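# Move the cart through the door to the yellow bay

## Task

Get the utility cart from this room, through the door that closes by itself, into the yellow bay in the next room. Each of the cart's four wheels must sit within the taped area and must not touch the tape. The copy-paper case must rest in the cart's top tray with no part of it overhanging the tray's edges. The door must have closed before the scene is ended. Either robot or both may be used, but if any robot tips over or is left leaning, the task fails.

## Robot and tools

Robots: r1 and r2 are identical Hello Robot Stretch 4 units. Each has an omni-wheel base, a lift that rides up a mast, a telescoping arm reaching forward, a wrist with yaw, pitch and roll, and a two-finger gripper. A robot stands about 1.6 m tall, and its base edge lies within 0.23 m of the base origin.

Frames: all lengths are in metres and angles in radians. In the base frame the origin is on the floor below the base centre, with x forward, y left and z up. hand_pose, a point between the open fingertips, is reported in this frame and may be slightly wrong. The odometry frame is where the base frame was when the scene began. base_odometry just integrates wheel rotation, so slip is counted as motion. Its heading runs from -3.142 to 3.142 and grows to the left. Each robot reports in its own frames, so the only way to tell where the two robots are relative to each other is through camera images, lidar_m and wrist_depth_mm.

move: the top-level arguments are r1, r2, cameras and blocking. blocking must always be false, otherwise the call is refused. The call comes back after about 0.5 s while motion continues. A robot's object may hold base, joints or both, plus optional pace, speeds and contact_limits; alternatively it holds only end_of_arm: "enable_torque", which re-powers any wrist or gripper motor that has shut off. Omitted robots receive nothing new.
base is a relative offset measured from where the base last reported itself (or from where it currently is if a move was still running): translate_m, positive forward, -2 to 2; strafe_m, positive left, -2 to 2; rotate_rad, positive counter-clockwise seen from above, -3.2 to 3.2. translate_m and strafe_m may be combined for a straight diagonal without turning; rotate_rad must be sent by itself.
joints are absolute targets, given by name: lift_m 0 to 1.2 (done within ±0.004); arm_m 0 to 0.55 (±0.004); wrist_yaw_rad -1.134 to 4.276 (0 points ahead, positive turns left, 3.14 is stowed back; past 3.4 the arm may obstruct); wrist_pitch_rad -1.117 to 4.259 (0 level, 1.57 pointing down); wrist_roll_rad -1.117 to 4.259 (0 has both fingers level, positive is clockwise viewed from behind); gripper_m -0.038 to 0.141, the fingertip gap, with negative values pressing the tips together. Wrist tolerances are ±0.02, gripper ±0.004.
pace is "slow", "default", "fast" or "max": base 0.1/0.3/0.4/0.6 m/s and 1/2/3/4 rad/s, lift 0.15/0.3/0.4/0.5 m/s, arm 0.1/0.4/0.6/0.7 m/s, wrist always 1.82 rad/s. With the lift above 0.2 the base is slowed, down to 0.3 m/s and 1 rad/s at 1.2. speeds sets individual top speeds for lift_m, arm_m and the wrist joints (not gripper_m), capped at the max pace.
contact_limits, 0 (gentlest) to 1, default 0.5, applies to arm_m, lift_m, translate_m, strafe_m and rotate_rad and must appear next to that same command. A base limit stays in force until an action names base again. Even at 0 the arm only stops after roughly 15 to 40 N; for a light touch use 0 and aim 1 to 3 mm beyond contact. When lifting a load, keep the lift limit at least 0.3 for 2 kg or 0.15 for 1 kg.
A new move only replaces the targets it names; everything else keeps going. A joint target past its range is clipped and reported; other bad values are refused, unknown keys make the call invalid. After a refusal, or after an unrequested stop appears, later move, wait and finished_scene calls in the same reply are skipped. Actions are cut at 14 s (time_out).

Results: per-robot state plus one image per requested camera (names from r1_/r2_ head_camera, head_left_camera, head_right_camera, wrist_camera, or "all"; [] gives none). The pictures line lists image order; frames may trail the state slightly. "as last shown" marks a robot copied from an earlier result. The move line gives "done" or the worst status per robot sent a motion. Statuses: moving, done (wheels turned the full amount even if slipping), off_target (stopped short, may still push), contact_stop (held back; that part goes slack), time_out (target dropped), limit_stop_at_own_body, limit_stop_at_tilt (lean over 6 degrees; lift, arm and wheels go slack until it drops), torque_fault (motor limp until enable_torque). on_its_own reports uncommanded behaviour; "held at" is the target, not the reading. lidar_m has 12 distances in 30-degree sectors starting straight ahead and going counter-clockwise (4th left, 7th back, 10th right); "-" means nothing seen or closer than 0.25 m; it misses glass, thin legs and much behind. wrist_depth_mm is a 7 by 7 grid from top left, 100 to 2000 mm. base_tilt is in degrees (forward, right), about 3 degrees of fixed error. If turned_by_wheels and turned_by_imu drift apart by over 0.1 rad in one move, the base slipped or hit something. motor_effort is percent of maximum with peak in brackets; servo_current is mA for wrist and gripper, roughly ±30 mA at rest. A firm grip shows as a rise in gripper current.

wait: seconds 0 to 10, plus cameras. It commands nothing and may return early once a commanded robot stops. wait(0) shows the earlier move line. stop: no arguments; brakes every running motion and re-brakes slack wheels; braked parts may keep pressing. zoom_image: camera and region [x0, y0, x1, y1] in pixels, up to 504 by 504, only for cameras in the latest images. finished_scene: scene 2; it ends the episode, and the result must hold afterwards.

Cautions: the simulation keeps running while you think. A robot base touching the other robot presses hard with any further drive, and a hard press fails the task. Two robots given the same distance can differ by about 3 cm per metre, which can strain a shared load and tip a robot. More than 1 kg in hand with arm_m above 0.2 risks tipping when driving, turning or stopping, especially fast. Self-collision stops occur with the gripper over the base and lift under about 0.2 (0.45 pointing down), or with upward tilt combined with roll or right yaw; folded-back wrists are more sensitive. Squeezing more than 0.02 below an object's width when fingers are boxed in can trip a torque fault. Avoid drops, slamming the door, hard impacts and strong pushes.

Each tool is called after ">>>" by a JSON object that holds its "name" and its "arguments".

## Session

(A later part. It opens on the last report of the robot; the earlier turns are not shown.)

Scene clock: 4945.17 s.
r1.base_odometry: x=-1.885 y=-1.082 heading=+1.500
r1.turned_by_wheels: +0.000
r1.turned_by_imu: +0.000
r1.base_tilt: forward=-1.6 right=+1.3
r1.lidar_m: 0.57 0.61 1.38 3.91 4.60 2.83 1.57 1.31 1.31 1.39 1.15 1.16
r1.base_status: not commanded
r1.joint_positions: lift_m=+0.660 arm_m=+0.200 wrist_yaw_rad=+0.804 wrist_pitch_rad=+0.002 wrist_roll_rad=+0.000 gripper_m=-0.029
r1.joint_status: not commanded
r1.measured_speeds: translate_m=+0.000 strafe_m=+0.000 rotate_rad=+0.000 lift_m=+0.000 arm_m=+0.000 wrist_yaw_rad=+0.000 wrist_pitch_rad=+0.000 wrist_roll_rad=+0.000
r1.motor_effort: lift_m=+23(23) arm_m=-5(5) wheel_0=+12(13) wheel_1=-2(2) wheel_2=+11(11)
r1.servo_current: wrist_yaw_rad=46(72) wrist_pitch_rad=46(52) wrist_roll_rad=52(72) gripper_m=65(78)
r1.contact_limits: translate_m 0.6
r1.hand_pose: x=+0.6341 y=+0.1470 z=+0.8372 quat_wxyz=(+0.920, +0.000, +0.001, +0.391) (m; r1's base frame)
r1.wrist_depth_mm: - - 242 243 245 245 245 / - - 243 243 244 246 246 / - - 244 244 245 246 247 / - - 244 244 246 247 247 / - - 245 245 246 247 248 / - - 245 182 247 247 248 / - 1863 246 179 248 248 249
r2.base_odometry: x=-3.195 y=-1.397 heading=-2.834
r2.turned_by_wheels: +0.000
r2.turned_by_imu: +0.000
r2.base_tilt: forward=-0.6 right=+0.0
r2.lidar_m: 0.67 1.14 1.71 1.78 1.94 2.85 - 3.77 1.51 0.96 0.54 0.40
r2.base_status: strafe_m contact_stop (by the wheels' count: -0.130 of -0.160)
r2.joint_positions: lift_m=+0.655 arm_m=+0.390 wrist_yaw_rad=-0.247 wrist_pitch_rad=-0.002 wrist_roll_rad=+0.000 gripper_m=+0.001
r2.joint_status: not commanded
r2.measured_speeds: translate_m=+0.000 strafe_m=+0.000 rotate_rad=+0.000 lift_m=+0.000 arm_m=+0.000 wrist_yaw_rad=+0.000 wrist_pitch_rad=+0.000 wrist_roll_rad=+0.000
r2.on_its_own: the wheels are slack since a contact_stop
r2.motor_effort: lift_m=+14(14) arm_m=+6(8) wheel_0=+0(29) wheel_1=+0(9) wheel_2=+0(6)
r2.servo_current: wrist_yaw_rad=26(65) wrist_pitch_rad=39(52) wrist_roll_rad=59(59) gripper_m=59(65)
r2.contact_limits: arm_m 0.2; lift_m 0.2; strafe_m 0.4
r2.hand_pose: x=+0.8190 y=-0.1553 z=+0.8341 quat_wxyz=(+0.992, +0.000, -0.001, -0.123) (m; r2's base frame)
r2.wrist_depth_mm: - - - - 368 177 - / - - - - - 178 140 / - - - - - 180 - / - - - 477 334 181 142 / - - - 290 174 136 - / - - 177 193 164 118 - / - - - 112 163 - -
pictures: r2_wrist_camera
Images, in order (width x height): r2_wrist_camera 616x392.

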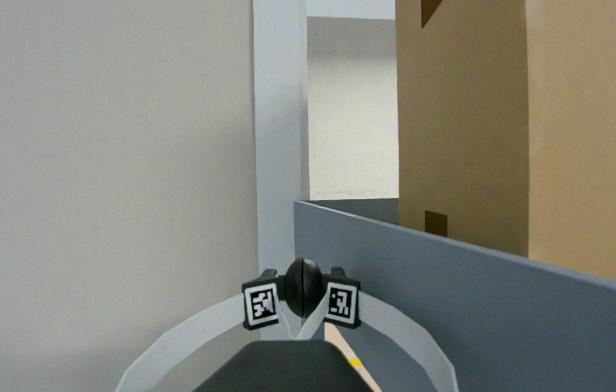

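>>> {"name": "move", "arguments": {"r2": {"base": {"strafe_m": 0.08}, "pace": "default"}, "blocking": false, "cameras": []}}

>>> {"name": "wait", "arguments": {"seconds": 3, "cameras": []}}

>>> {"name": "move", "arguments": {"r2": {"base": {"rotate_rad": -0.05}, "joints": {"wrist_yaw_rad": 0.08, "arm_m": 0.50}, "pace": "default"}, "blocking": false, "cameras": []}}

>>> {"name": "wait", "arguments": {"seconds": 3, "cameras": ["r2_head_camera", "r2_wrist_camera"]}}

>>> {"name": "zoom_image", "arguments": {"camera": "r2_head_camera", "region": [180, 220, 420, 500]}}

Scene clock: 4977.33 s.
move: r2 moving
r1.base_odometry: x=-1.885 y=-1.082 heading=+1.500
r1.turned_by_wheels: +0.000
r1.turned_by_imu: +0.000
r1.base_tilt: forward=-1.6 right=+1.2
r1.lidar_m: 0.58 0.60 1.46 3.87 4.62 2.84 1.54 1.30 1.30 1.39 1.15 1.14
r1.base_status: not commanded
r1.joint_positions: lift_m=+0.660 arm_m=+0.200 wrist_yaw_rad=+0.804 wrist_pitch_rad=+0.002 wrist_roll_rad=+0.000 gripper_m=-0.029
r1.joint_status: not commanded
r1.measured_speeds: translate_m=+0.000 strafe_m=+0.000 rotate_rad=+0.000 lift_m=+0.000 arm_m=+0.000 wrist_yaw_rad=+0.000 wrist_pitch_rad=+0.000 wrist_roll_rad=+0.000
r1.motor_effort: lift_m=+23(23) arm_m=-5(5) wheel_0=+12(13) wheel_1=-1(2) wheel_2=+11(11)
r1.servo_current: wrist_yaw_rad=52(65) wrist_pitch_rad=33(46) wrist_roll_rad=39(72) gripper_m=78(78)
r1.contact_limits: translate_m 0.6
r1.hand_pose: x=+0.6341 y=+0.1470 z=+0.8372 quat_wxyz=(+0.920, +0.000, +0.001, +0.391) (m; r1's base frame)
r1.wrist_depth_mm: - - 242 242 244 245 245 / - - 243 244 245 246 245 / - - 244 245 246 246 247 / - - 244 245 245 247 247 / - - 245 246 246 247 247 / - - 245 182 247 248 249 / - 1921 246 179 248 248 249
r2.base_odometry: x=-3.184 y=-1.432 heading=-2.834
r2.turned_by_wheels: +0.000
r2.turned_by_imu: +0.001
r2.base_tilt: forward=-0.7 right=+0.1
r2.lidar_m: 0.88 1.13 1.73 1.74 1.88 2.82 - 3.84 1.53 1.02 0.54 0.42
r2.base_status: strafe_m moving
r2.joint_positions: lift_m=+0.655 arm_m=+0.390 wrist_yaw_rad=-0.247 wrist_pitch_rad=-0.002 wrist_roll_rad=+0.000 gripper_m=+0.001
r2.joint_status: not commanded
r2.measured_speeds: translate_m=-0.001 strafe_m=+0.140 rotate_rad=+0.004 lift_m=+0.000 arm_m=+0.000 wrist_yaw_rad=-0.001 wrist_pitch_rad=+0.000 wrist_roll_rad=+0.000
r2.motor_effort: lift_m=+14(14) arm_m=+6(6) wheel_0=-10(12) wheel_1=+9(11) wheel_2=+1(1)
r2.servo_current: wrist_yaw_rad=46(59) wrist_pitch_rad=39(46) wrist_roll_rad=46(65) gripper_m=59(65)
r2.contact_limits: arm_m 0.2; lift_m 0.2
r2.hand_pose: x=+0.8190 y=-0.1553 z=+0.8341 quat_wxyz=(+0.992, +0.000, -0.001, -0.123) (m; r2's base frame)
r2.wrist_depth_mm: - - - 492 - 235 - / - - - - - 239 172 / - - - - - 242 173 / - - - 480 - 243 175 / - - - 353 242 164 128 / - - 177 193 196 147 - / - - - 112 - 148 -
pictures: none
No camera images: "cameras" was empty.

Scene clock: 4978.17 s.
earlier move: r2 done
r1.base_odometry: x=-1.885 y=-1.082 heading=+1.500
r1.turned_by_wheels: +0.000
r1.turned_by_imu: +0.000
r1.base_tilt: forward=-1.6 right=+1.3
r1.lidar_m: 0.59 0.59 1.45 3.87 4.62 2.82 1.56 1.32 1.32 1.38 1.17 1.17
r1.base_status: not commanded
r1.joint_positions: lift_m=+0.660 arm_m=+0.200 wrist_yaw_rad=+0.804 wrist_pitch_rad=+0.002 wrist_roll_rad=+0.000 gripper_m=-0.029
r1.joint_status: not commanded
r1.measured_speeds: translate_m=+0.000 strafe_m=+0.000 rotate_rad=+0.000 lift_m=+0.000 arm_m=+0.000 wrist_yaw_rad=+0.000 wrist_pitch_rad=+0.000 wrist_roll_rad=+0.000
r1.motor_effort: lift_m=+23(23) arm_m=-5(5) wheel_0=+13(13) wheel_1=-2(2) wheel_2=+11(11)
r1.servo_current: wrist_yaw_rad=52(72) wrist_pitch_rad=46(52) wrist_roll_rad=52(72) gripper_m=72(78)
r1.contact_limits: translate_m 0.6
r1.hand_pose: x=+0.6341 y=+0.1470 z=+0.8372 quat_wxyz=(+0.920, +0.000, +0.001, +0.391) (m; r1's base frame)
r1.wrist_depth_mm: - - 242 243 244 245 246 / - - 243 243 245 245 246 / - - 244 245 245 246 247 / - - 244 245 246 247 247 / - - 245 245 246 247 247 / - - 245 182 247 247 249 / - 1921 246 179 248 249 249
r2.base_odometry: x=-3.171 y=-1.474 heading=-2.834
r2.turned_by_wheels: +0.000
r2.turned_by_imu: +0.000
r2.base_tilt: forward=-0.7 right=+0.1
r2.lidar_m: 1.04 1.14 1.70 1.68 1.85 2.78 - 3.90 1.58 1.05 0.56 0.45
r2.base_status: done
r2.joint_positions: lift_m=+0.655 arm_m=+0.390 wrist_yaw_rad=-0.247 wrist_pitch_rad=-0.002 wrist_roll_rad=+0.000 gripper_m=+0.001
r2.joint_status: not commanded
r2.measured_speeds: translate_m=+0.000 strafe_m=+0.000 rotate_rad=+0.000 lift_m=+0.000 arm_m=+0.000 wrist_yaw_rad=+0.000 wrist_pitch_rad=+0.000 wrist_roll_rad=+0.000
r2.motor_effort: lift_m=+14(14) arm_m=+6(6) wheel_0=-1(12) wheel_1=+2(11) wheel_2=+0(2)
r2.servo_current: wrist_yaw_rad=46(59) wrist_pitch_rad=33(46) wrist_roll_rad=46(65) gripper_m=59(65)
r2.contact_limits: arm_m 0.2; lift_m 0.2
r2.hand_pose: x=+0.8190 y=-0.1553 z=+0.8341 quat_wxyz=(+0.992, +0.000, -0.001, -0.123) (m; r2's base frame)
r2.wrist_depth_mm: - - - - - 345 247 / - - - - - 347 249 / - - - - - 353 251 / - - - - 500 329 240 / - - - 216 366 233 183 / - - 177 192 297 233 185 / - - - 112 - 223 183
wait: 0.83 of 3 s (r2 has come to rest)
pictures: none
No camera images: "cameras" was empty.

Scene clock: 4978.67 s.
move: r2 moving
r1.base_odometry: x=-1.885 y=-1.082 heading=+1.500
r1.turned_by_wheels: +0.000
r1.turned_by_imu: +0.000
r1.base_tilt: forward=-1.6 right=+1.3
r1.lidar_m: 0.61 0.61 1.47 3.90 4.61 2.80 1.55 1.33 1.28 1.38 1.14 1.15
r1.base_status: not commanded
r1.joint_positions: lift_m=+0.660 arm_m=+0.200 wrist_yaw_rad=+0.804 wrist_pitch_rad=+0.002 wrist_roll_rad=+0.000 gripper_m=-0.029
r1.joint_status: not commanded
r1.measured_speeds: translate_m=+0.000 strafe_m=+0.000 rotate_rad=+0.000 lift_m=+0.000 arm_m=+0.000 wrist_yaw_rad=+0.000 wrist_pitch_rad=+0.000 wrist_roll_rad=+0.000
r1.motor_effort: lift_m=+23(23) arm_m=-5(5) wheel_0=+12(13) wheel_1=-1(2) wheel_2=+11(11)
r1.servo_current: wrist_yaw_rad=59(65) wrist_pitch_rad=46(46) wrist_roll_rad=46(59) gripper_m=72(78)
r1.contact_limits: translate_m 0.6
r1.hand_pose: x=+0.6341 y=+0.1470 z=+0.8372 quat_wxyz=(+0.920, +0.000, +0.001, +0.391) (m; r1's base frame)
r1.wrist_depth_mm: - - 243 243 244 246 245 / - - 243 244 245 245 247 / - - 244 246 245 247 247 / - - 244 245 246 246 247 / - - 245 246 246 247 247 / - - 245 182 247 248 249 / - 1983 246 179 247 248 249
r2.base_odometry: x=-3.171 y=-1.474 heading=-2.883
r2.turned_by_wheels: -0.049
r2.turned_by_imu: -0.048
r2.base_tilt: forward=-0.6 right=+0.1
r2.lidar_m: 0.86 1.14 1.64 1.69 1.81 2.60 - 4.05 3.06 1.05 0.58 0.46
r2.base_status: rotate_rad moving
r2.joint_positions: lift_m=+0.655 arm_m=+0.441 wrist_yaw_rad=+0.075 wrist_pitch_rad=-0.002 wrist_roll_rad=+0.000 gripper_m=+0.001
r2.joint_status: arm_m moving; wrist_yaw_rad moving
r2.measured_speeds: translate_m=+0.000 strafe_m=+0.000 rotate_rad=+0.000 lift_m=+0.000 arm_m=+0.195 wrist_yaw_rad=+0.102 wrist_pitch_rad=+0.000 wrist_roll_rad=+0.000
r2.motor_effort: lift_m=+14(14) arm_m=+6(12) wheel_0=+4(8) wheel_1=+2(9) wheel_2=+5(7)
r2.servo_current: wrist_yaw_rad=39(130) wrist_pitch_rad=39(46) wrist_roll_rad=52(65) gripper_m=65(65)
r2.contact_limits: lift_m 0.2
r2.hand_pose: x=+0.9056 y=-0.0655 z=+0.8341 quat_wxyz=(+0.999, +0.000, -0.001, +0.038) (m; r2's base frame)
r2.wrist_depth_mm: - - - 418 413 - - / - - - 424 410 - - / - - - 424 413 - - / - - - - 415 389 - / - - - - 418 349 240 / - - 178 192 185 296 238 / - - - 112 153 - 1618
pictures: none
No camera images: "cameras" was empty.

Scene clock: 4979.50 s.
earlier move: r2 done
r1.base_odometry: x=-1.885 y=-1.082 heading=+1.500
r1.turned_by_wheels: +0.000
r1.turned_by_imu: +0.000
r1.base_tilt: forward=-1.6 right=+1.3
r1.lidar_m: 0.59 0.62 1.47 3.90 4.62 2.83 1.57 1.32 1.31 1.37 1.14 1.15
r1.base_status: not commanded
r1.joint_positions: lift_m=+0.660 arm_m=+0.200 wrist_yaw_rad=+0.804 wrist_pitch_rad=+0.002 wrist_roll_rad=+0.000 gripper_m=-0.029
r1.joint_status: not commanded
r1.measured_speeds: translate_m=+0.000 strafe_m=+0.000 rotate_rad=+0.000 lift_m=+0.000 arm_m=+0.000 wrist_yaw_rad=+0.000 wrist_pitch_rad=+0.000 wrist_roll_rad=+0.000
r1.motor_effort: lift_m=+23(23) arm_m=-4(5) wheel_0=+13(13) wheel_1=-2(2) wheel_2=+11(11)
r1.servo_current: wrist_yaw_rad=52(72) wrist_pitch_rad=39(46) wrist_roll_rad=59(59) gripper_m=72(78)
r1.contact_limits: translate_m 0.6
r1.hand_pose: x=+0.6341 y=+0.1470 z=+0.8372 quat_wxyz=(+0.920, +0.000, +0.001, +0.391) (m; r1's base frame)
r1.wrist_depth_mm: - - 242 244 243 245 245 / - - 242 243 245 246 246 / - - 244 244 245 246 246 / - - 245 245 246 247 248 / - - 245 246 247 247 248 / - - 245 182 246 248 248 / - 1921 246 179 247 248 248
r2.base_odometry: x=-3.171 y=-1.474 heading=-2.883
r2.turned_by_wheels: +0.000
r2.turned_by_imu: +0.000
r2.base_tilt: forward=-0.6 right=+0.1
r2.lidar_m: 0.89 1.13 1.62 1.70 1.84 2.61 - 4.06 3.07 1.06 0.59 0.45
r2.base_status: done
r2.joint_positions: lift_m=+0.655 arm_m=+0.500 wrist_yaw_rad=+0.077 wrist_pitch_rad=-0.002 wrist_roll_rad=+0.000 gripper_m=+0.001
r2.joint_status: all done
r2.measured_speeds: translate_m=+0.000 strafe_m=+0.000 rotate_rad=+0.000 lift_m=+0.000 arm_m=+0.000 wrist_yaw_rad=+0.000 wrist_pitch_rad=+0.000 wrist_roll_rad=+0.000
r2.motor_effort: lift_m=+14(14) arm_m=+8(13) wheel_0=+2(8) wheel_1=+2(9) wheel_2=+5(7)
r2.servo_current: wrist_yaw_rad=26(130) wrist_pitch_rad=39(46) wrist_roll_rad=39(65) gripper_m=59(65)
r2.contact_limits: lift_m 0.2
r2.hand_pose: x=+0.9650 y=-0.0649 z=+0.8341 quat_wxyz=(+0.999, +0.000, -0.001, +0.039) (m; r2's base frame)
r2.wrist_depth_mm: 404 389 370 355 343 - - / 410 389 373 355 343 - - / 410 392 379 359 345 - - / 413 397 379 362 349 320 - / 415 397 379 362 349 320 241 / 418 399 190 193 347 - 240 / 418 404 - 112 349 - -
wait: 0.83 of 3 s (r2 has come to rest)
pictures: r2_head_camera, r2_wrist_camera
Images, in order (width x height): r2_head_camera 420x560, r2_wrist_camera 616x392.

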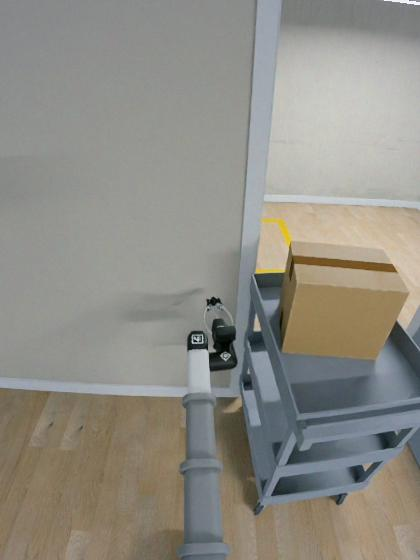

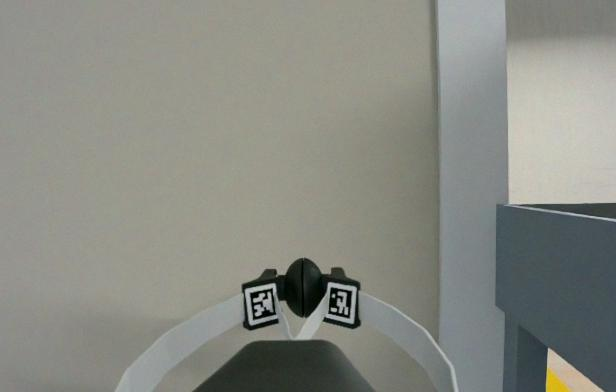

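Scaled by 1.800 from the camera's 420x560 image, which has a finer 1200x1600 frame.

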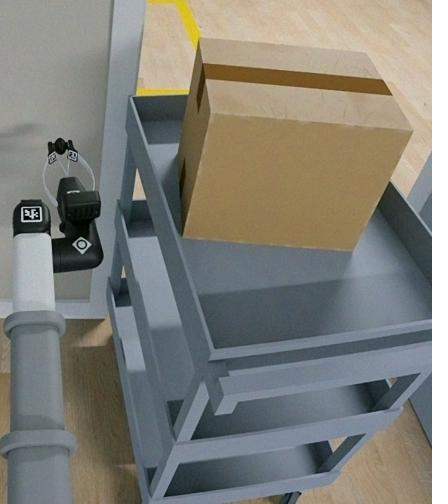

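>>> {"name": "move", "arguments": {"r2": {"base": {"strafe_m": -0.25}, "pace": "slow", "contact_limits": {"strafe_m": 0.8}}, "blocking": false, "cameras": []}}

>>> {"name": "wait", "arguments": {"seconds": 6, "cameras": ["r2_head_camera", "r2_wrist_camera"]}}

>>> {"name": "zoom_image", "arguments": {"camera": "r2_head_camera", "region": [150, 220, 390, 500]}}

Scene clock: 4994.70 s.
move: r2 moving
r1.base_odometry: x=-1.885 y=-1.082 heading=+1.500
r1.turned_by_wheels: +0.000
r1.turned_by_imu: +0.000
r1.base_tilt: forward=-1.6 right=+1.3
r1.lidar_m: 0.59 0.59 1.44 3.90 4.60 2.83 1.58 1.29 1.33 1.39 1.16 1.15
r1.base_status: not commanded
r1.joint_positions: lift_m=+0.660 arm_m=+0.200 wrist_yaw_rad=+0.804 wrist_pitch_rad=+0.002 wrist_roll_rad=+0.000 gripper_m=-0.029
r1.joint_status: not commanded
r1.measured_speeds: translate_m=+0.000 strafe_m=+0.000 rotate_rad=+0.000 lift_m=+0.000 arm_m=+0.000 wrist_yaw_rad=+0.000 wrist_pitch_rad=+0.000 wrist_roll_rad=+0.000
r1.motor_effort: lift_m=+23(23) arm_m=-5(5) wheel_0=+12(13) wheel_1=-2(2) wheel_2=+11(11)
r1.servo_current: wrist_yaw_rad=65(72) wrist_pitch_rad=39(52) wrist_roll_rad=52(59) gripper_m=65(78)
r1.contact_limits: translate_m 0.6
r1.hand_pose: x=+0.6341 y=+0.1470 z=+0.8372 quat_wxyz=(+0.920, +0.000, +0.001, +0.391) (m; r1's base frame)
r1.wrist_depth_mm: - - 243 243 244 244 245 / - - 242 244 244 245 246 / - - 244 244 245 246 247 / - - 244 244 245 246 247 / - - 245 246 246 247 248 / - - 245 182 247 247 248 / - 1921 246 179 247 248 249
r2.base_odometry: x=-3.175 y=-1.460 heading=-2.883
r2.turned_by_wheels: +0.000
r2.turned_by_imu: +0.000
r2.base_tilt: forward=-0.7 right=+0.1
r2.lidar_m: 0.81 1.13 1.62 1.72 1.83 2.63 - 4.06 3.05 1.04 0.54 0.45
r2.base_status: strafe_m moving
r2.joint_positions: lift_m=+0.655 arm_m=+0.500 wrist_yaw_rad=+0.077 wrist_pitch_rad=-0.002 wrist_roll_rad=+0.000 gripper_m=+0.001
r2.joint_status: not commanded
r2.measured_speeds: translate_m=+0.001 strafe_m=-0.056 rotate_rad=-0.004 lift_m=+0.000 arm_m=+0.000 wrist_yaw_rad=+0.000 wrist_pitch_rad=+0.000 wrist_roll_rad=+0.000
r2.motor_effort: lift_m=+14(14) arm_m=+8(8) wheel_0=+7(14) wheel_1=-7(8) wheel_2=-2(3)
r2.servo_current: wrist_yaw_rad=46(52) wrist_pitch_rad=39(46) wrist_roll_rad=46(52) gripper_m=59(65)
r2.contact_limits: lift_m 0.2; strafe_m 0.8
r2.hand_pose: x=+0.9650 y=-0.0649 z=+0.8341 quat_wxyz=(+0.999, +0.000, -0.001, +0.039) (m; r2's base frame)
r2.wrist_depth_mm: 402 387 368 353 343 - - / 404 392 370 357 345 - - / 410 392 375 357 347 - - / 413 394 379 362 349 322 - / 415 397 379 359 349 291 216 / 415 399 189 193 347 268 216 / 421 407 - 112 153 - -
pictures: none
No camera images: "cameras" was empty.

Scene clock: 4997.83 s.
earlier move: r2 done
r1.base_odometry: x=-1.885 y=-1.082 heading=+1.500
r1.turned_by_wheels: +0.000
r1.turned_by_imu: +0.000
r1.base_tilt: forward=-1.6 right=+1.3
r1.lidar_m: 0.59 0.61 1.22 3.89 4.63 2.86 1.57 1.33 1.31 1.39 1.17 1.15
r1.base_status: not commanded
r1.joint_positions: lift_m=+0.660 arm_m=+0.200 wrist_yaw_rad=+0.804 wrist_pitch_rad=+0.002 wrist_roll_rad=+0.000 gripper_m=-0.029
r1.joint_status: not commanded
r1.measured_speeds: translate_m=+0.000 strafe_m=+0.000 rotate_rad=+0.000 lift_m=+0.000 arm_m=+0.000 wrist_yaw_rad=+0.000 wrist_pitch_rad=+0.000 wrist_roll_rad=+0.000
r1.motor_effort: lift_m=+23(23) arm_m=-5(5) wheel_0=+12(13) wheel_1=-2(2) wheel_2=+11(11)
r1.servo_current: wrist_yaw_rad=65(72) wrist_pitch_rad=46(52) wrist_roll_rad=52(65) gripper_m=78(78)
r1.contact_limits: translate_m 0.6
r1.hand_pose: x=+0.6341 y=+0.1470 z=+0.8372 quat_wxyz=(+0.920, +0.000, +0.001, +0.391) (m; r1's base frame)
r1.wrist_depth_mm: - - 242 243 243 245 246 / - - 243 244 245 245 246 / - - 243 245 245 246 247 / - - 244 245 246 247 248 / - - 245 246 246 247 248 / - - 245 182 247 248 248 / - 1921 246 179 247 249 248
r2.base_odometry: x=-3.235 y=-1.232 heading=-2.882
r2.turned_by_wheels: +0.001
r2.turned_by_imu: +0.007
r2.base_tilt: forward=-0.7 right=+0.1
r2.lidar_m: 0.61 1.13 1.62 1.95 2.08 2.99 - 3.70 1.33 0.81 0.72 0.47
r2.base_status: done
r2.joint_positions: lift_m=+0.655 arm_m=+0.500 wrist_yaw_rad=+0.084 wrist_pitch_rad=-0.002 wrist_roll_rad=+0.000 gripper_m=+0.001
r2.joint_status: not commanded
r2.measured_speeds: translate_m=+0.000 strafe_m=+0.000 rotate_rad=+0.000 lift_m=+0.000 arm_m=+0.000 wrist_yaw_rad=+0.000 wrist_pitch_rad=+0.000 wrist_roll_rad=+0.000
r2.motor_effort: lift_m=+14(14) arm_m=+7(8) wheel_0=+12(37) wheel_1=+0(9) wheel_2=+5(15)
r2.servo_current: wrist_yaw_rad=59(72) wrist_pitch_rad=39(46) wrist_roll_rad=52(59) gripper_m=59(65)
r2.contact_limits: lift_m 0.2; strafe_m 0.8
r2.hand_pose: x=+0.9654 y=-0.0630 z=+0.8341 quat_wxyz=(+0.999, +0.000, -0.001, +0.042) (m; r2's base frame)
r2.wrist_depth_mm: 394 379 362 - - 229 - / 399 379 364 - - 233 - / 399 379 359 - - 236 - / 404 382 359 - - 216 - / 404 387 357 317 153 198 - / 410 389 186 193 154 - - / 413 392 - 112 146 - -
wait: 3.13 of 6 s (r2 has come to rest)
pictures: r2_head_camera, r2_wrist_camera
Images, in order (width x height): r2_head_camera 420x560, r2_wrist_camera 616x392.

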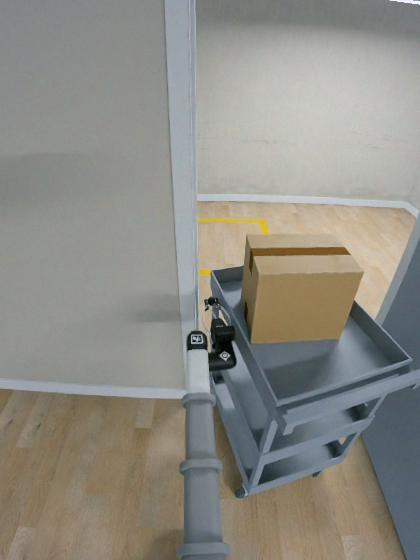

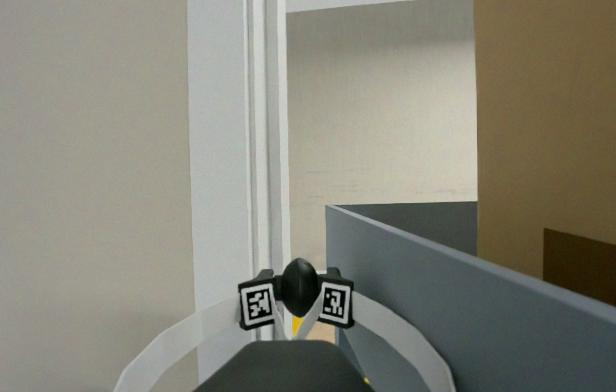

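Scaled by 1.800 from the camera's 420x560 image, which has a finer 1200x1600 frame.

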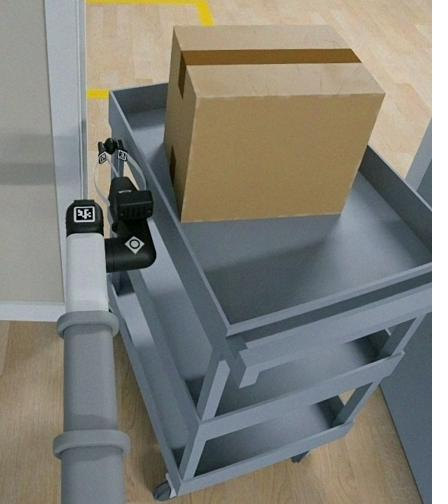

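>>> {"name": "move", "arguments": {"r2": {"base": {"strafe_m": 0.15}, "pace": "default"}, "blocking": false, "cameras": []}}

>>> {"name": "wait", "arguments": {"seconds": 3, "cameras": []}}

>>> {"name": "move", "arguments": {"r2": {"joints": {"wrist_yaw_rad": -0.2, "arm_m": 0.55}, "pace": "default", "contact_limits": {"arm_m": 0.2}}, "blocking": false, "cameras": []}}

>>> {"name": "wait", "arguments": {"seconds": 3, "cameras": ["r2_head_camera", "r2_wrist_camera"]}}

>>> {"name": "zoom_image", "arguments": {"camera": "r2_head_camera", "region": [150, 220, 390, 500]}}

Scene clock: 5027.23 s.
move: r2 moving
r1.base_odometry: x=-1.885 y=-1.082 heading=+1.500
r1.turned_by_wheels: +0.000
r1.turned_by_imu: +0.000
r1.base_tilt: forward=-1.6 right=+1.3
r1.lidar_m: 0.58 0.61 1.28 3.90 4.62 2.83 1.56 1.33 1.29 1.39 1.16 1.13
r1.base_status: not commanded
r1.joint_positions: lift_m=+0.660 arm_m=+0.200 wrist_yaw_rad=+0.804 wrist_pitch_rad=+0.002 wrist_roll_rad=+0.000 gripper_m=-0.029
r1.joint_status: not commanded
r1.measured_speeds: translate_m=+0.000 strafe_m=+0.000 rotate_rad=+0.000 lift_m=+0.000 arm_m=+0.000 wrist_yaw_rad=+0.000 wrist_pitch_rad=+0.000 wrist_roll_rad=+0.000
r1.motor_effort: lift_m=+23(23) arm_m=-5(5) wheel_0=+12(13) wheel_1=-2(2) wheel_2=+11(11)
r1.servo_current: wrist_yaw_rad=46(65) wrist_pitch_rad=39(39) wrist_roll_rad=33(59) gripper_m=72(78)
r1.contact_limits: translate_m 0.6
r1.hand_pose: x=+0.6341 y=+0.1470 z=+0.8372 quat_wxyz=(+0.920, +0.000, +0.001, +0.391) (m; r1's base frame)
r1.wrist_depth_mm: - - 242 244 244 245 246 / - - 243 245 245 245 246 / - - 243 244 246 246 247 / - - 244 245 246 246 247 / - - 245 246 246 248 248 / - - 245 182 247 248 248 / - 1921 246 179 248 249 249
r2.base_odometry: x=-3.226 y=-1.267 heading=-2.881
r2.turned_by_wheels: +0.000
r2.turned_by_imu: +0.001
r2.base_tilt: forward=-0.7 right=+0.1
r2.lidar_m: 0.67 1.12 1.61 1.91 2.02 2.95 - 3.74 1.37 0.83 0.72 0.51
r2.base_status: strafe_m moving
r2.joint_positions: lift_m=+0.655 arm_m=+0.500 wrist_yaw_rad=+0.083 wrist_pitch_rad=-0.002 wrist_roll_rad=+0.000 gripper_m=+0.001
r2.joint_status: not commanded
r2.measured_speeds: translate_m=-0.001 strafe_m=+0.139 rotate_rad=+0.006 lift_m=+0.000 arm_m=+0.000 wrist_yaw_rad=+0.000 wrist_pitch_rad=+0.000 wrist_roll_rad=+0.000
r2.motor_effort: lift_m=+14(14) arm_m=+6(7) wheel_0=-10(10) wheel_1=+10(12) wheel_2=+0(3)
r2.servo_current: wrist_yaw_rad=52(59) wrist_pitch_rad=39(46) wrist_roll_rad=39(59) gripper_m=65(65)
r2.contact_limits: lift_m 0.2
r2.hand_pose: x=+0.9654 y=-0.0633 z=+0.8341 quat_wxyz=(+0.999, +0.000, -0.001, +0.041) (m; r2's base frame)
r2.wrist_depth_mm: 389 375 362 - - - - / 394 375 362 - - - 195 / 397 379 368 - - - 197 / 399 379 370 - - - 213 / 402 387 370 362 220 137 - / 410 387 186 193 185 129 - / 407 392 - 112 184 - -
pictures: none
No camera images: "cameras" was empty.

Scene clock: 5028.63 s.
earlier move: r2 done
r1.base_odometry: x=-1.885 y=-1.082 heading=+1.500
r1.turned_by_wheels: +0.000
r1.turned_by_imu: +0.000
r1.base_tilt: forward=-1.6 right=+1.2
r1.lidar_m: 0.58 0.57 1.38 3.89 4.60 2.79 1.58 1.32 1.30 1.38 1.15 1.16
r1.base_status: not commanded
r1.joint_positions: lift_m=+0.660 arm_m=+0.200 wrist_yaw_rad=+0.804 wrist_pitch_rad=+0.002 wrist_roll_rad=+0.000 gripper_m=-0.029
r1.joint_status: not commanded
r1.measured_speeds: translate_m=+0.000 strafe_m=+0.000 rotate_rad=+0.000 lift_m=+0.000 arm_m=+0.000 wrist_yaw_rad=+0.000 wrist_pitch_rad=+0.000 wrist_roll_rad=+0.000
r1.motor_effort: lift_m=+23(23) arm_m=-4(5) wheel_0=+12(13) wheel_1=-2(2) wheel_2=+11(11)
r1.servo_current: wrist_yaw_rad=59(72) wrist_pitch_rad=39(52) wrist_roll_rad=46(65) gripper_m=78(78)
r1.contact_limits: translate_m 0.6
r1.hand_pose: x=+0.6341 y=+0.1470 z=+0.8372 quat_wxyz=(+0.920, +0.000, +0.001, +0.391) (m; r1's base frame)
r1.wrist_depth_mm: - - 242 244 244 244 245 / - - 243 244 245 246 246 / - - 244 245 245 246 247 / - - 244 244 246 246 248 / - - 245 246 247 247 248 / - - 245 182 246 248 248 / - 1983 246 179 247 248 248
r2.base_odometry: x=-3.197 y=-1.377 heading=-2.881
r2.turned_by_wheels: +0.000
r2.turned_by_imu: +0.000
r2.base_tilt: forward=-0.6 right=+0.0
r2.lidar_m: 0.93 1.12 1.61 1.80 1.90 2.73 - 3.88 2.97 0.95 0.66 0.54
r2.base_status: done
r2.joint_positions: lift_m=+0.655 arm_m=+0.500 wrist_yaw_rad=+0.083 wrist_pitch_rad=-0.002 wrist_roll_rad=+0.000 gripper_m=+0.001
r2.joint_status: not commanded
r2.measured_speeds: translate_m=+0.000 strafe_m=+0.000 rotate_rad=+0.000 lift_m=+0.000 arm_m=+0.000 wrist_yaw_rad=+0.000 wrist_pitch_rad=+0.000 wrist_roll_rad=+0.000
r2.motor_effort: lift_m=+14(14) arm_m=+7(7) wheel_0=-1(12) wheel_1=+3(12) wheel_2=+1(3)
r2.servo_current: wrist_yaw_rad=52(59) wrist_pitch_rad=39(46) wrist_roll_rad=39(59) gripper_m=59(65)
r2.contact_limits: lift_m 0.2
r2.hand_pose: x=+0.9654 y=-0.0633 z=+0.8341 quat_wxyz=(+0.999, +0.000, -0.001, +0.041) (m; r2's base frame)
r2.wrist_depth_mm: 399 384 366 351 - - - / 404 387 368 355 336 - - / 404 389 373 355 338 - - / 410 392 370 355 342 - - / 413 394 373 355 340 334 243 / 415 397 191 193 185 - 254 / 415 399 - 112 - - 1708
wait: 1.40 of 3 s (r2 has come to rest)
pictures: none
No camera images: "cameras" was empty.

Scene clock: 5029.13 s.
move: r2 moving
r1.base_odometry: x=-1.885 y=-1.082 heading=+1.500
r1.turned_by_wheels: +0.000
r1.turned_by_imu: +0.000
r1.base_tilt: forward=-1.6 right=+1.2
r1.lidar_m: 0.57 0.59 1.37 3.90 4.60 2.85 1.57 1.29 1.32 1.40 1.17 1.16
r1.base_status: not commanded
r1.joint_positions: lift_m=+0.660 arm_m=+0.200 wrist_yaw_rad=+0.804 wrist_pitch_rad=+0.002 wrist_roll_rad=+0.000 gripper_m=-0.029
r1.joint_status: not commanded
r1.measured_speeds: translate_m=+0.000 strafe_m=+0.000 rotate_rad=+0.000 lift_m=+0.000 arm_m=+0.000 wrist_yaw_rad=+0.000 wrist_pitch_rad=+0.000 wrist_roll_rad=+0.000
r1.motor_effort: lift_m=+23(23) arm_m=-5(5) wheel_0=+12(13) wheel_1=-2(2) wheel_2=+11(11)
r1.servo_current: wrist_yaw_rad=59(78) wrist_pitch_rad=39(46) wrist_roll_rad=52(52) gripper_m=72(78)
r1.contact_limits: translate_m 0.6
r1.hand_pose: x=+0.6341 y=+0.1470 z=+0.8372 quat_wxyz=(+0.920, +0.000, +0.001, +0.391) (m; r1's base frame)
r1.wrist_depth_mm: - - 243 243 244 245 246 / - - 243 244 244 245 247 / - - 244 245 245 247 246 / - - 244 245 245 246 247 / - - 245 246 246 247 248 / - - 245 182 247 248 248 / - 1921 246 179 248 248 248
r2.base_odometry: x=-3.197 y=-1.377 heading=-2.881
r2.turned_by_wheels: +0.000
r2.turned_by_imu: +0.000
r2.base_tilt: forward=-0.7 right=+0.0
r2.lidar_m: 0.96 1.14 1.61 1.80 1.94 2.74 - 3.89 2.97 0.96 0.64 0.54
r2.base_status: not commanded
r2.joint_positions: lift_m=+0.655 arm_m=+0.540 wrist_yaw_rad=-0.196 wrist_pitch_rad=-0.002 wrist_roll_rad=+0.000 gripper_m=+0.001
r2.joint_status: arm_m moving; wrist_yaw_rad moving
joint sent to its limit — r2.arm_m, upper limit.
r2.measured_speeds: translate_m=+0.000 strafe_m=+0.000 rotate_rad=+0.000 lift_m=+0.000 arm_m=+0.081 wrist_yaw_rad=-0.035 wrist_pitch_rad=+0.000 wrist_roll_rad=+0.000
r2.motor_effort: lift_m=+14(14) arm_m=+10(11) wheel_0=-1(1) wheel_1=+3(3) wheel_2=+1(1)
r2.servo_current: wrist_yaw_rad=46(117) wrist_pitch_rad=39(46) wrist_roll_rad=52(52) gripper_m=59(65)
r2.contact_limits: arm_m 0.2; lift_m 0.2
r2.hand_pose: x=+0.9770 y=-0.1420 z=+0.8341 quat_wxyz=(+0.995, +0.000, -0.001, -0.098) (m; r2's base frame)
r2.wrist_depth_mm: 314 322 325 - - - 255 / 317 322 327 - - - 257 / 317 327 329 - - - 250 / 317 329 332 - - - 260 / 319 325 334 - 297 215 178 / 320 330 187 192 257 215 178 / 324 327 - 112 - 207 179
pictures: none
No camera images: "cameras" was empty.

Scene clock: 5029.60 s.
earlier move: r2 done
r1.base_odometry: x=-1.885 y=-1.082 heading=+1.500
r1.turned_by_wheels: +0.000
r1.turned_by_imu: +0.000
r1.base_tilt: forward=-1.6 right=+1.2
r1.lidar_m: 0.57 0.58 1.36 3.91 4.60 2.82 1.58 1.33 1.32 1.37 1.15 1.16
r1.base_status: not commanded
r1.joint_positions: lift_m=+0.660 arm_m=+0.200 wrist_yaw_rad=+0.804 wrist_pitch_rad=+0.002 wrist_roll_rad=+0.000 gripper_m=-0.029
r1.joint_status: not commanded
r1.measured_speeds: translate_m=+0.000 strafe_m=+0.000 rotate_rad=+0.000 lift_m=+0.000 arm_m=+0.000 wrist_yaw_rad=+0.000 wrist_pitch_rad=+0.000 wrist_roll_rad=+0.000
r1.motor_effort: lift_m=+23(23) arm_m=-5(5) wheel_0=+12(13) wheel_1=-1(2) wheel_2=+11(11)
r1.servo_current: wrist_yaw_rad=46(78) wrist_pitch_rad=39(46) wrist_roll_rad=59(59) gripper_m=78(78)
r1.contact_limits: translate_m 0.6
r1.hand_pose: x=+0.6341 y=+0.1470 z=+0.8372 quat_wxyz=(+0.920, +0.000, +0.001, +0.391) (m; r1's base frame)
r1.wrist_depth_mm: - - 242 244 244 245 245 / - - 243 244 245 245 246 / - - 244 245 245 246 247 / - - 244 245 246 247 247 / - - 245 245 246 248 248 / - - 244 182 247 248 248 / - 1863 246 179 247 248 248
r2.base_odometry: x=-3.197 y=-1.377 heading=-2.881
r2.turned_by_wheels: +0.000
r2.turned_by_imu: +0.000
r2.base_tilt: forward=-0.7 right=+0.0
r2.lidar_m: 0.93 1.13 1.63 1.77 1.92 2.77 - 3.90 2.95 0.96 0.65 0.55
r2.base_status: not commanded
r2.joint_positions: lift_m=+0.655 arm_m=+0.547 wrist_yaw_rad=-0.197 wrist_pitch_rad=-0.002 wrist_roll_rad=+0.000 gripper_m=+0.001
r2.joint_status: all done
joint sent to its limit — r2.arm_m, upper limit.
r2.measured_speeds: translate_m=+0.000 strafe_m=+0.000 rotate_rad=+0.000 lift_m=+0.000 arm_m=+0.000 wrist_yaw_rad=+0.000 wrist_pitch_rad=+0.000 wrist_roll_rad=+0.000
r2.motor_effort: lift_m=+14(14) arm_m=+8(11) wheel_0=-1(1) wheel_1=+3(3) wheel_2=+0(1)
r2.servo_current: wrist_yaw_rad=59(117) wrist_pitch_rad=46(46) wrist_roll_rad=39(52) gripper_m=59(65)
r2.contact_limits: arm_m 0.2; lift_m 0.2
r2.hand_pose: x=+0.9839 y=-0.1422 z=+0.8341 quat_wxyz=(+0.995, +0.000, -0.001, -0.098) (m; r2's base frame)
r2.wrist_depth_mm: 306 312 315 - - - 255 / 306 312 319 - - - 257 / 307 315 320 - - - 250 / 309 317 322 - - - 262 / 310 317 324 - 294 221 176 / 310 319 187 193 255 213 176 / 310 319 - 112 - 204 177
wait: 0.47 of 3 s (r2 has come to rest)
pictures: r2_head_camera, r2_wrist_camera
Images, in order (width x height): r2_head_camera 420x560, r2_wrist_camera 616x392.

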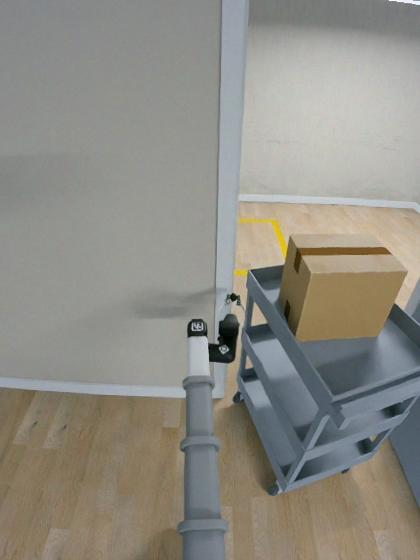

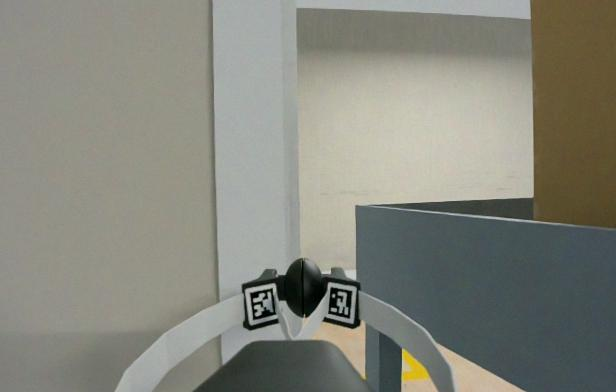

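Scaled by 1.800 from the camera's 420x560 image, which has a finer 1200x1600 frame.

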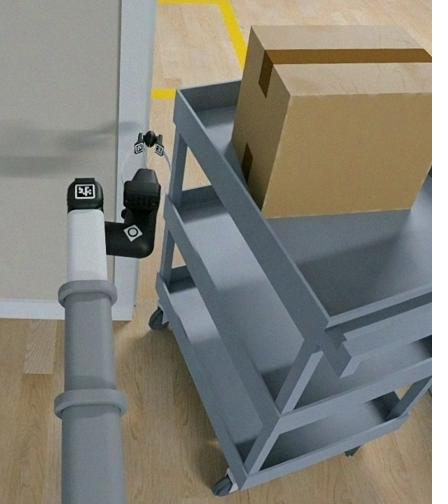

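>>> {"name": "move", "arguments": {"r2": {"base": {"strafe_m": -0.20}, "pace": "slow", "contact_limits": {"strafe_m": 0.8}}, "blocking": false, "cameras": []}}

>>> {"name": "wait", "arguments": {"seconds": 5, "cameras": ["r2_head_camera", "r2_wrist_camera"]}}

>>> {"name": "zoom_image", "arguments": {"camera": "r2_head_camera", "region": [150, 220, 390, 500]}}

Scene clock: 5036.80 s.
move: r2 moving
r1.base_odometry: x=-1.885 y=-1.082 heading=+1.500
r1.turned_by_wheels: +0.000
r1.turned_by_imu: +0.000
r1.base_tilt: forward=-1.6 right=+1.3
r1.lidar_m: 0.57 0.60 1.32 3.88 4.63 2.85 1.56 1.33 1.31 1.39 1.16 1.15
r1.base_status: not commanded
r1.joint_positions: lift_m=+0.660 arm_m=+0.200 wrist_yaw_rad=+0.804 wrist_pitch_rad=+0.002 wrist_roll_rad=+0.000 gripper_m=-0.029
r1.joint_status: not commanded
r1.measured_speeds: translate_m=+0.000 strafe_m=+0.000 rotate_rad=+0.000 lift_m=+0.000 arm_m=+0.000 wrist_yaw_rad=+0.000 wrist_pitch_rad=+0.000 wrist_roll_rad=+0.000
r1.motor_effort: lift_m=+23(23) arm_m=-4(5) wheel_0=+12(13) wheel_1=-2(2) wheel_2=+11(11)
r1.servo_current: wrist_yaw_rad=52(78) wrist_pitch_rad=52(52) wrist_roll_rad=46(65) gripper_m=78(78)
r1.contact_limits: translate_m 0.6
r1.hand_pose: x=+0.6341 y=+0.1470 z=+0.8372 quat_wxyz=(+0.920, +0.000, +0.001, +0.391) (m; r1's base frame)
r1.wrist_depth_mm: - - 242 243 244 244 245 / - - 243 244 245 244 246 / - - 245 244 246 245 246 / - - 245 245 245 247 247 / - - 244 246 247 247 249 / - - 245 183 247 247 249 / - 1921 246 179 247 248 249
r2.base_odometry: x=-3.200 y=-1.363 heading=-2.881
r2.turned_by_wheels: +0.000
r2.turned_by_imu: +0.001
r2.base_tilt: forward=-0.7 right=+0.0
r2.lidar_m: 0.95 1.14 1.63 1.82 1.92 2.76 - 3.87 2.95 0.94 0.67 0.51
r2.base_status: strafe_m moving
r2.joint_positions: lift_m=+0.655 arm_m=+0.547 wrist_yaw_rad=-0.197 wrist_pitch_rad=-0.002 wrist_roll_rad=+0.000 gripper_m=+0.001
r2.joint_status: not commanded
r2.measured_speeds: translate_m=+0.000 strafe_m=-0.057 rotate_rad=+0.002 lift_m=+0.000 arm_m=+0.000 wrist_yaw_rad=+0.000 wrist_pitch_rad=+0.000 wrist_roll_rad=+0.000
r2.motor_effort: lift_m=+14(14) arm_m=+8(8) wheel_0=+10(10) wheel_1=-8(8) wheel_2=-1(2)
r2.servo_current: wrist_yaw_rad=46(59) wrist_pitch_rad=39(46) wrist_roll_rad=46(52) gripper_m=59(65)
r2.contact_limits: arm_m 0.2; lift_m 0.2; strafe_m 0.8
r2.hand_pose: x=+0.9839 y=-0.1422 z=+0.8341 quat_wxyz=(+0.995, +0.000, -0.001, -0.098) (m; r2's base frame)
r2.wrist_depth_mm: 301 310 314 - - - 241 / 304 314 317 - - - 244 / 307 312 317 - - - 245 / 309 314 319 - - - 248 / 309 315 320 349 274 198 - / 310 319 186 193 236 199 - / 314 319 - 112 - 191 -
pictures: none
No camera images: "cameras" was empty.

Scene clock: 5039.47 s.
earlier move: r2 done
r1.base_odometry: x=-1.885 y=-1.082 heading=+1.500
r1.turned_by_wheels: +0.000
r1.turned_by_imu: +0.000
r1.base_tilt: forward=-1.6 right=+1.3
r1.lidar_m: 0.55 0.61 1.17 3.91 4.61 2.82 1.57 1.31 1.33 1.39 1.16 1.15
r1.base_status: not commanded
r1.joint_positions: lift_m=+0.660 arm_m=+0.200 wrist_yaw_rad=+0.804 wrist_pitch_rad=+0.002 wrist_roll_rad=+0.000 gripper_m=-0.029
r1.joint_status: not commanded
r1.measured_speeds: translate_m=+0.000 strafe_m=+0.000 rotate_rad=+0.000 lift_m=+0.000 arm_m=+0.000 wrist_yaw_rad=+0.000 wrist_pitch_rad=+0.000 wrist_roll_rad=+0.000
r1.motor_effort: lift_m=+23(23) arm_m=-5(5) wheel_0=+12(13) wheel_1=-2(2) wheel_2=+11(11)
r1.servo_current: wrist_yaw_rad=59(78) wrist_pitch_rad=33(52) wrist_roll_rad=26(78) gripper_m=72(78)
r1.contact_limits: translate_m 0.6
r1.hand_pose: x=+0.6341 y=+0.1470 z=+0.8372 quat_wxyz=(+0.920, +0.000, +0.001, +0.391) (m; r1's base frame)
r1.wrist_depth_mm: - - 243 243 244 245 246 / - - 244 243 245 245 246 / - - 243 245 245 246 247 / - - 244 245 246 247 247 / - - 245 246 247 247 247 / - - 245 182 247 248 248 / - 1921 246 179 248 249 249
r2.base_odometry: x=-3.248 y=-1.184 heading=-2.881
r2.turned_by_wheels: +0.000
r2.turned_by_imu: +0.004
r2.base_tilt: forward=-0.7 right=+0.1
r2.lidar_m: 0.88 1.11 1.58 1.99 2.13 3.07 - 3.63 1.29 0.74 0.78 0.60
r2.base_status: done
r2.joint_positions: lift_m=+0.655 arm_m=+0.547 wrist_yaw_rad=-0.197 wrist_pitch_rad=-0.002 wrist_roll_rad=+0.000 gripper_m=+0.001
r2.joint_status: not commanded
r2.measured_speeds: translate_m=+0.000 strafe_m=+0.000 rotate_rad=+0.000 lift_m=+0.000 arm_m=+0.000 wrist_yaw_rad=+0.000 wrist_pitch_rad=+0.000 wrist_roll_rad=+0.000
r2.motor_effort: lift_m=+14(14) arm_m=+6(8) wheel_0=+3(29) wheel_1=-4(10) wheel_2=+5(14)
r2.servo_current: wrist_yaw_rad=52(98) wrist_pitch_rad=39(46) wrist_roll_rad=46(59) gripper_m=59(65)
r2.contact_limits: arm_m 0.2; lift_m 0.2; strafe_m 0.8
r2.hand_pose: x=+0.9839 y=-0.1422 z=+0.8341 quat_wxyz=(+0.995, +0.000, -0.001, -0.098) (m; r2's base frame)
r2.wrist_depth_mm: 301 - - - - 246 199 / 303 - - - - 246 201 / 303 - - - - 248 202 / 301 - - - - 253 203 / 319 - - 306 225 171 150 / 312 - 190 193 208 178 - / 310 134 - 112 209 167 -
wait: 2.67 of 5 s (r2 has come to rest)
pictures: r2_head_camera, r2_wrist_camera
Images, in order (width x height): r2_head_camera 420x560, r2_wrist_camera 616x392.

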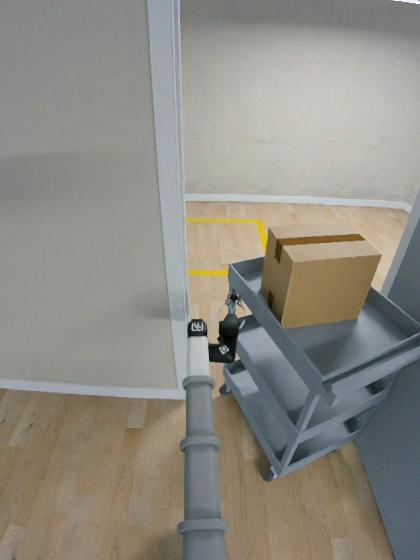

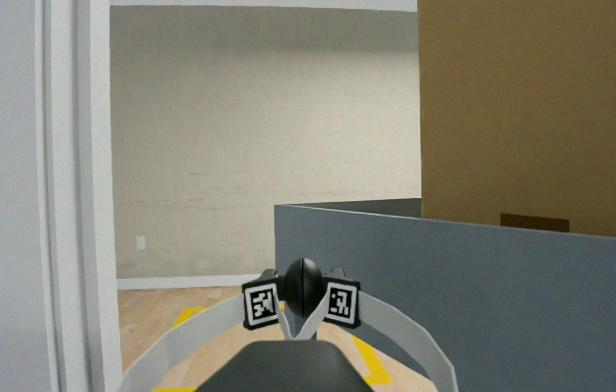

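Scaled by 1.800 from the camera's 420x560 image, which has a finer 1200x1600 frame.

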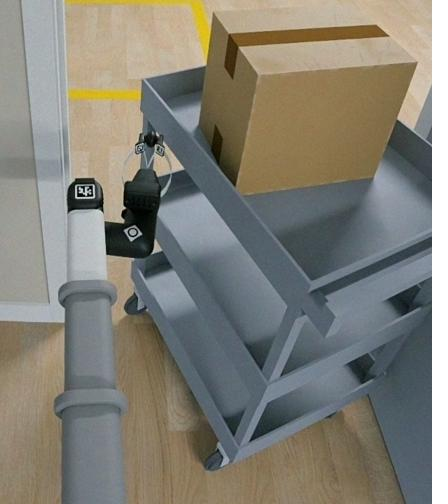

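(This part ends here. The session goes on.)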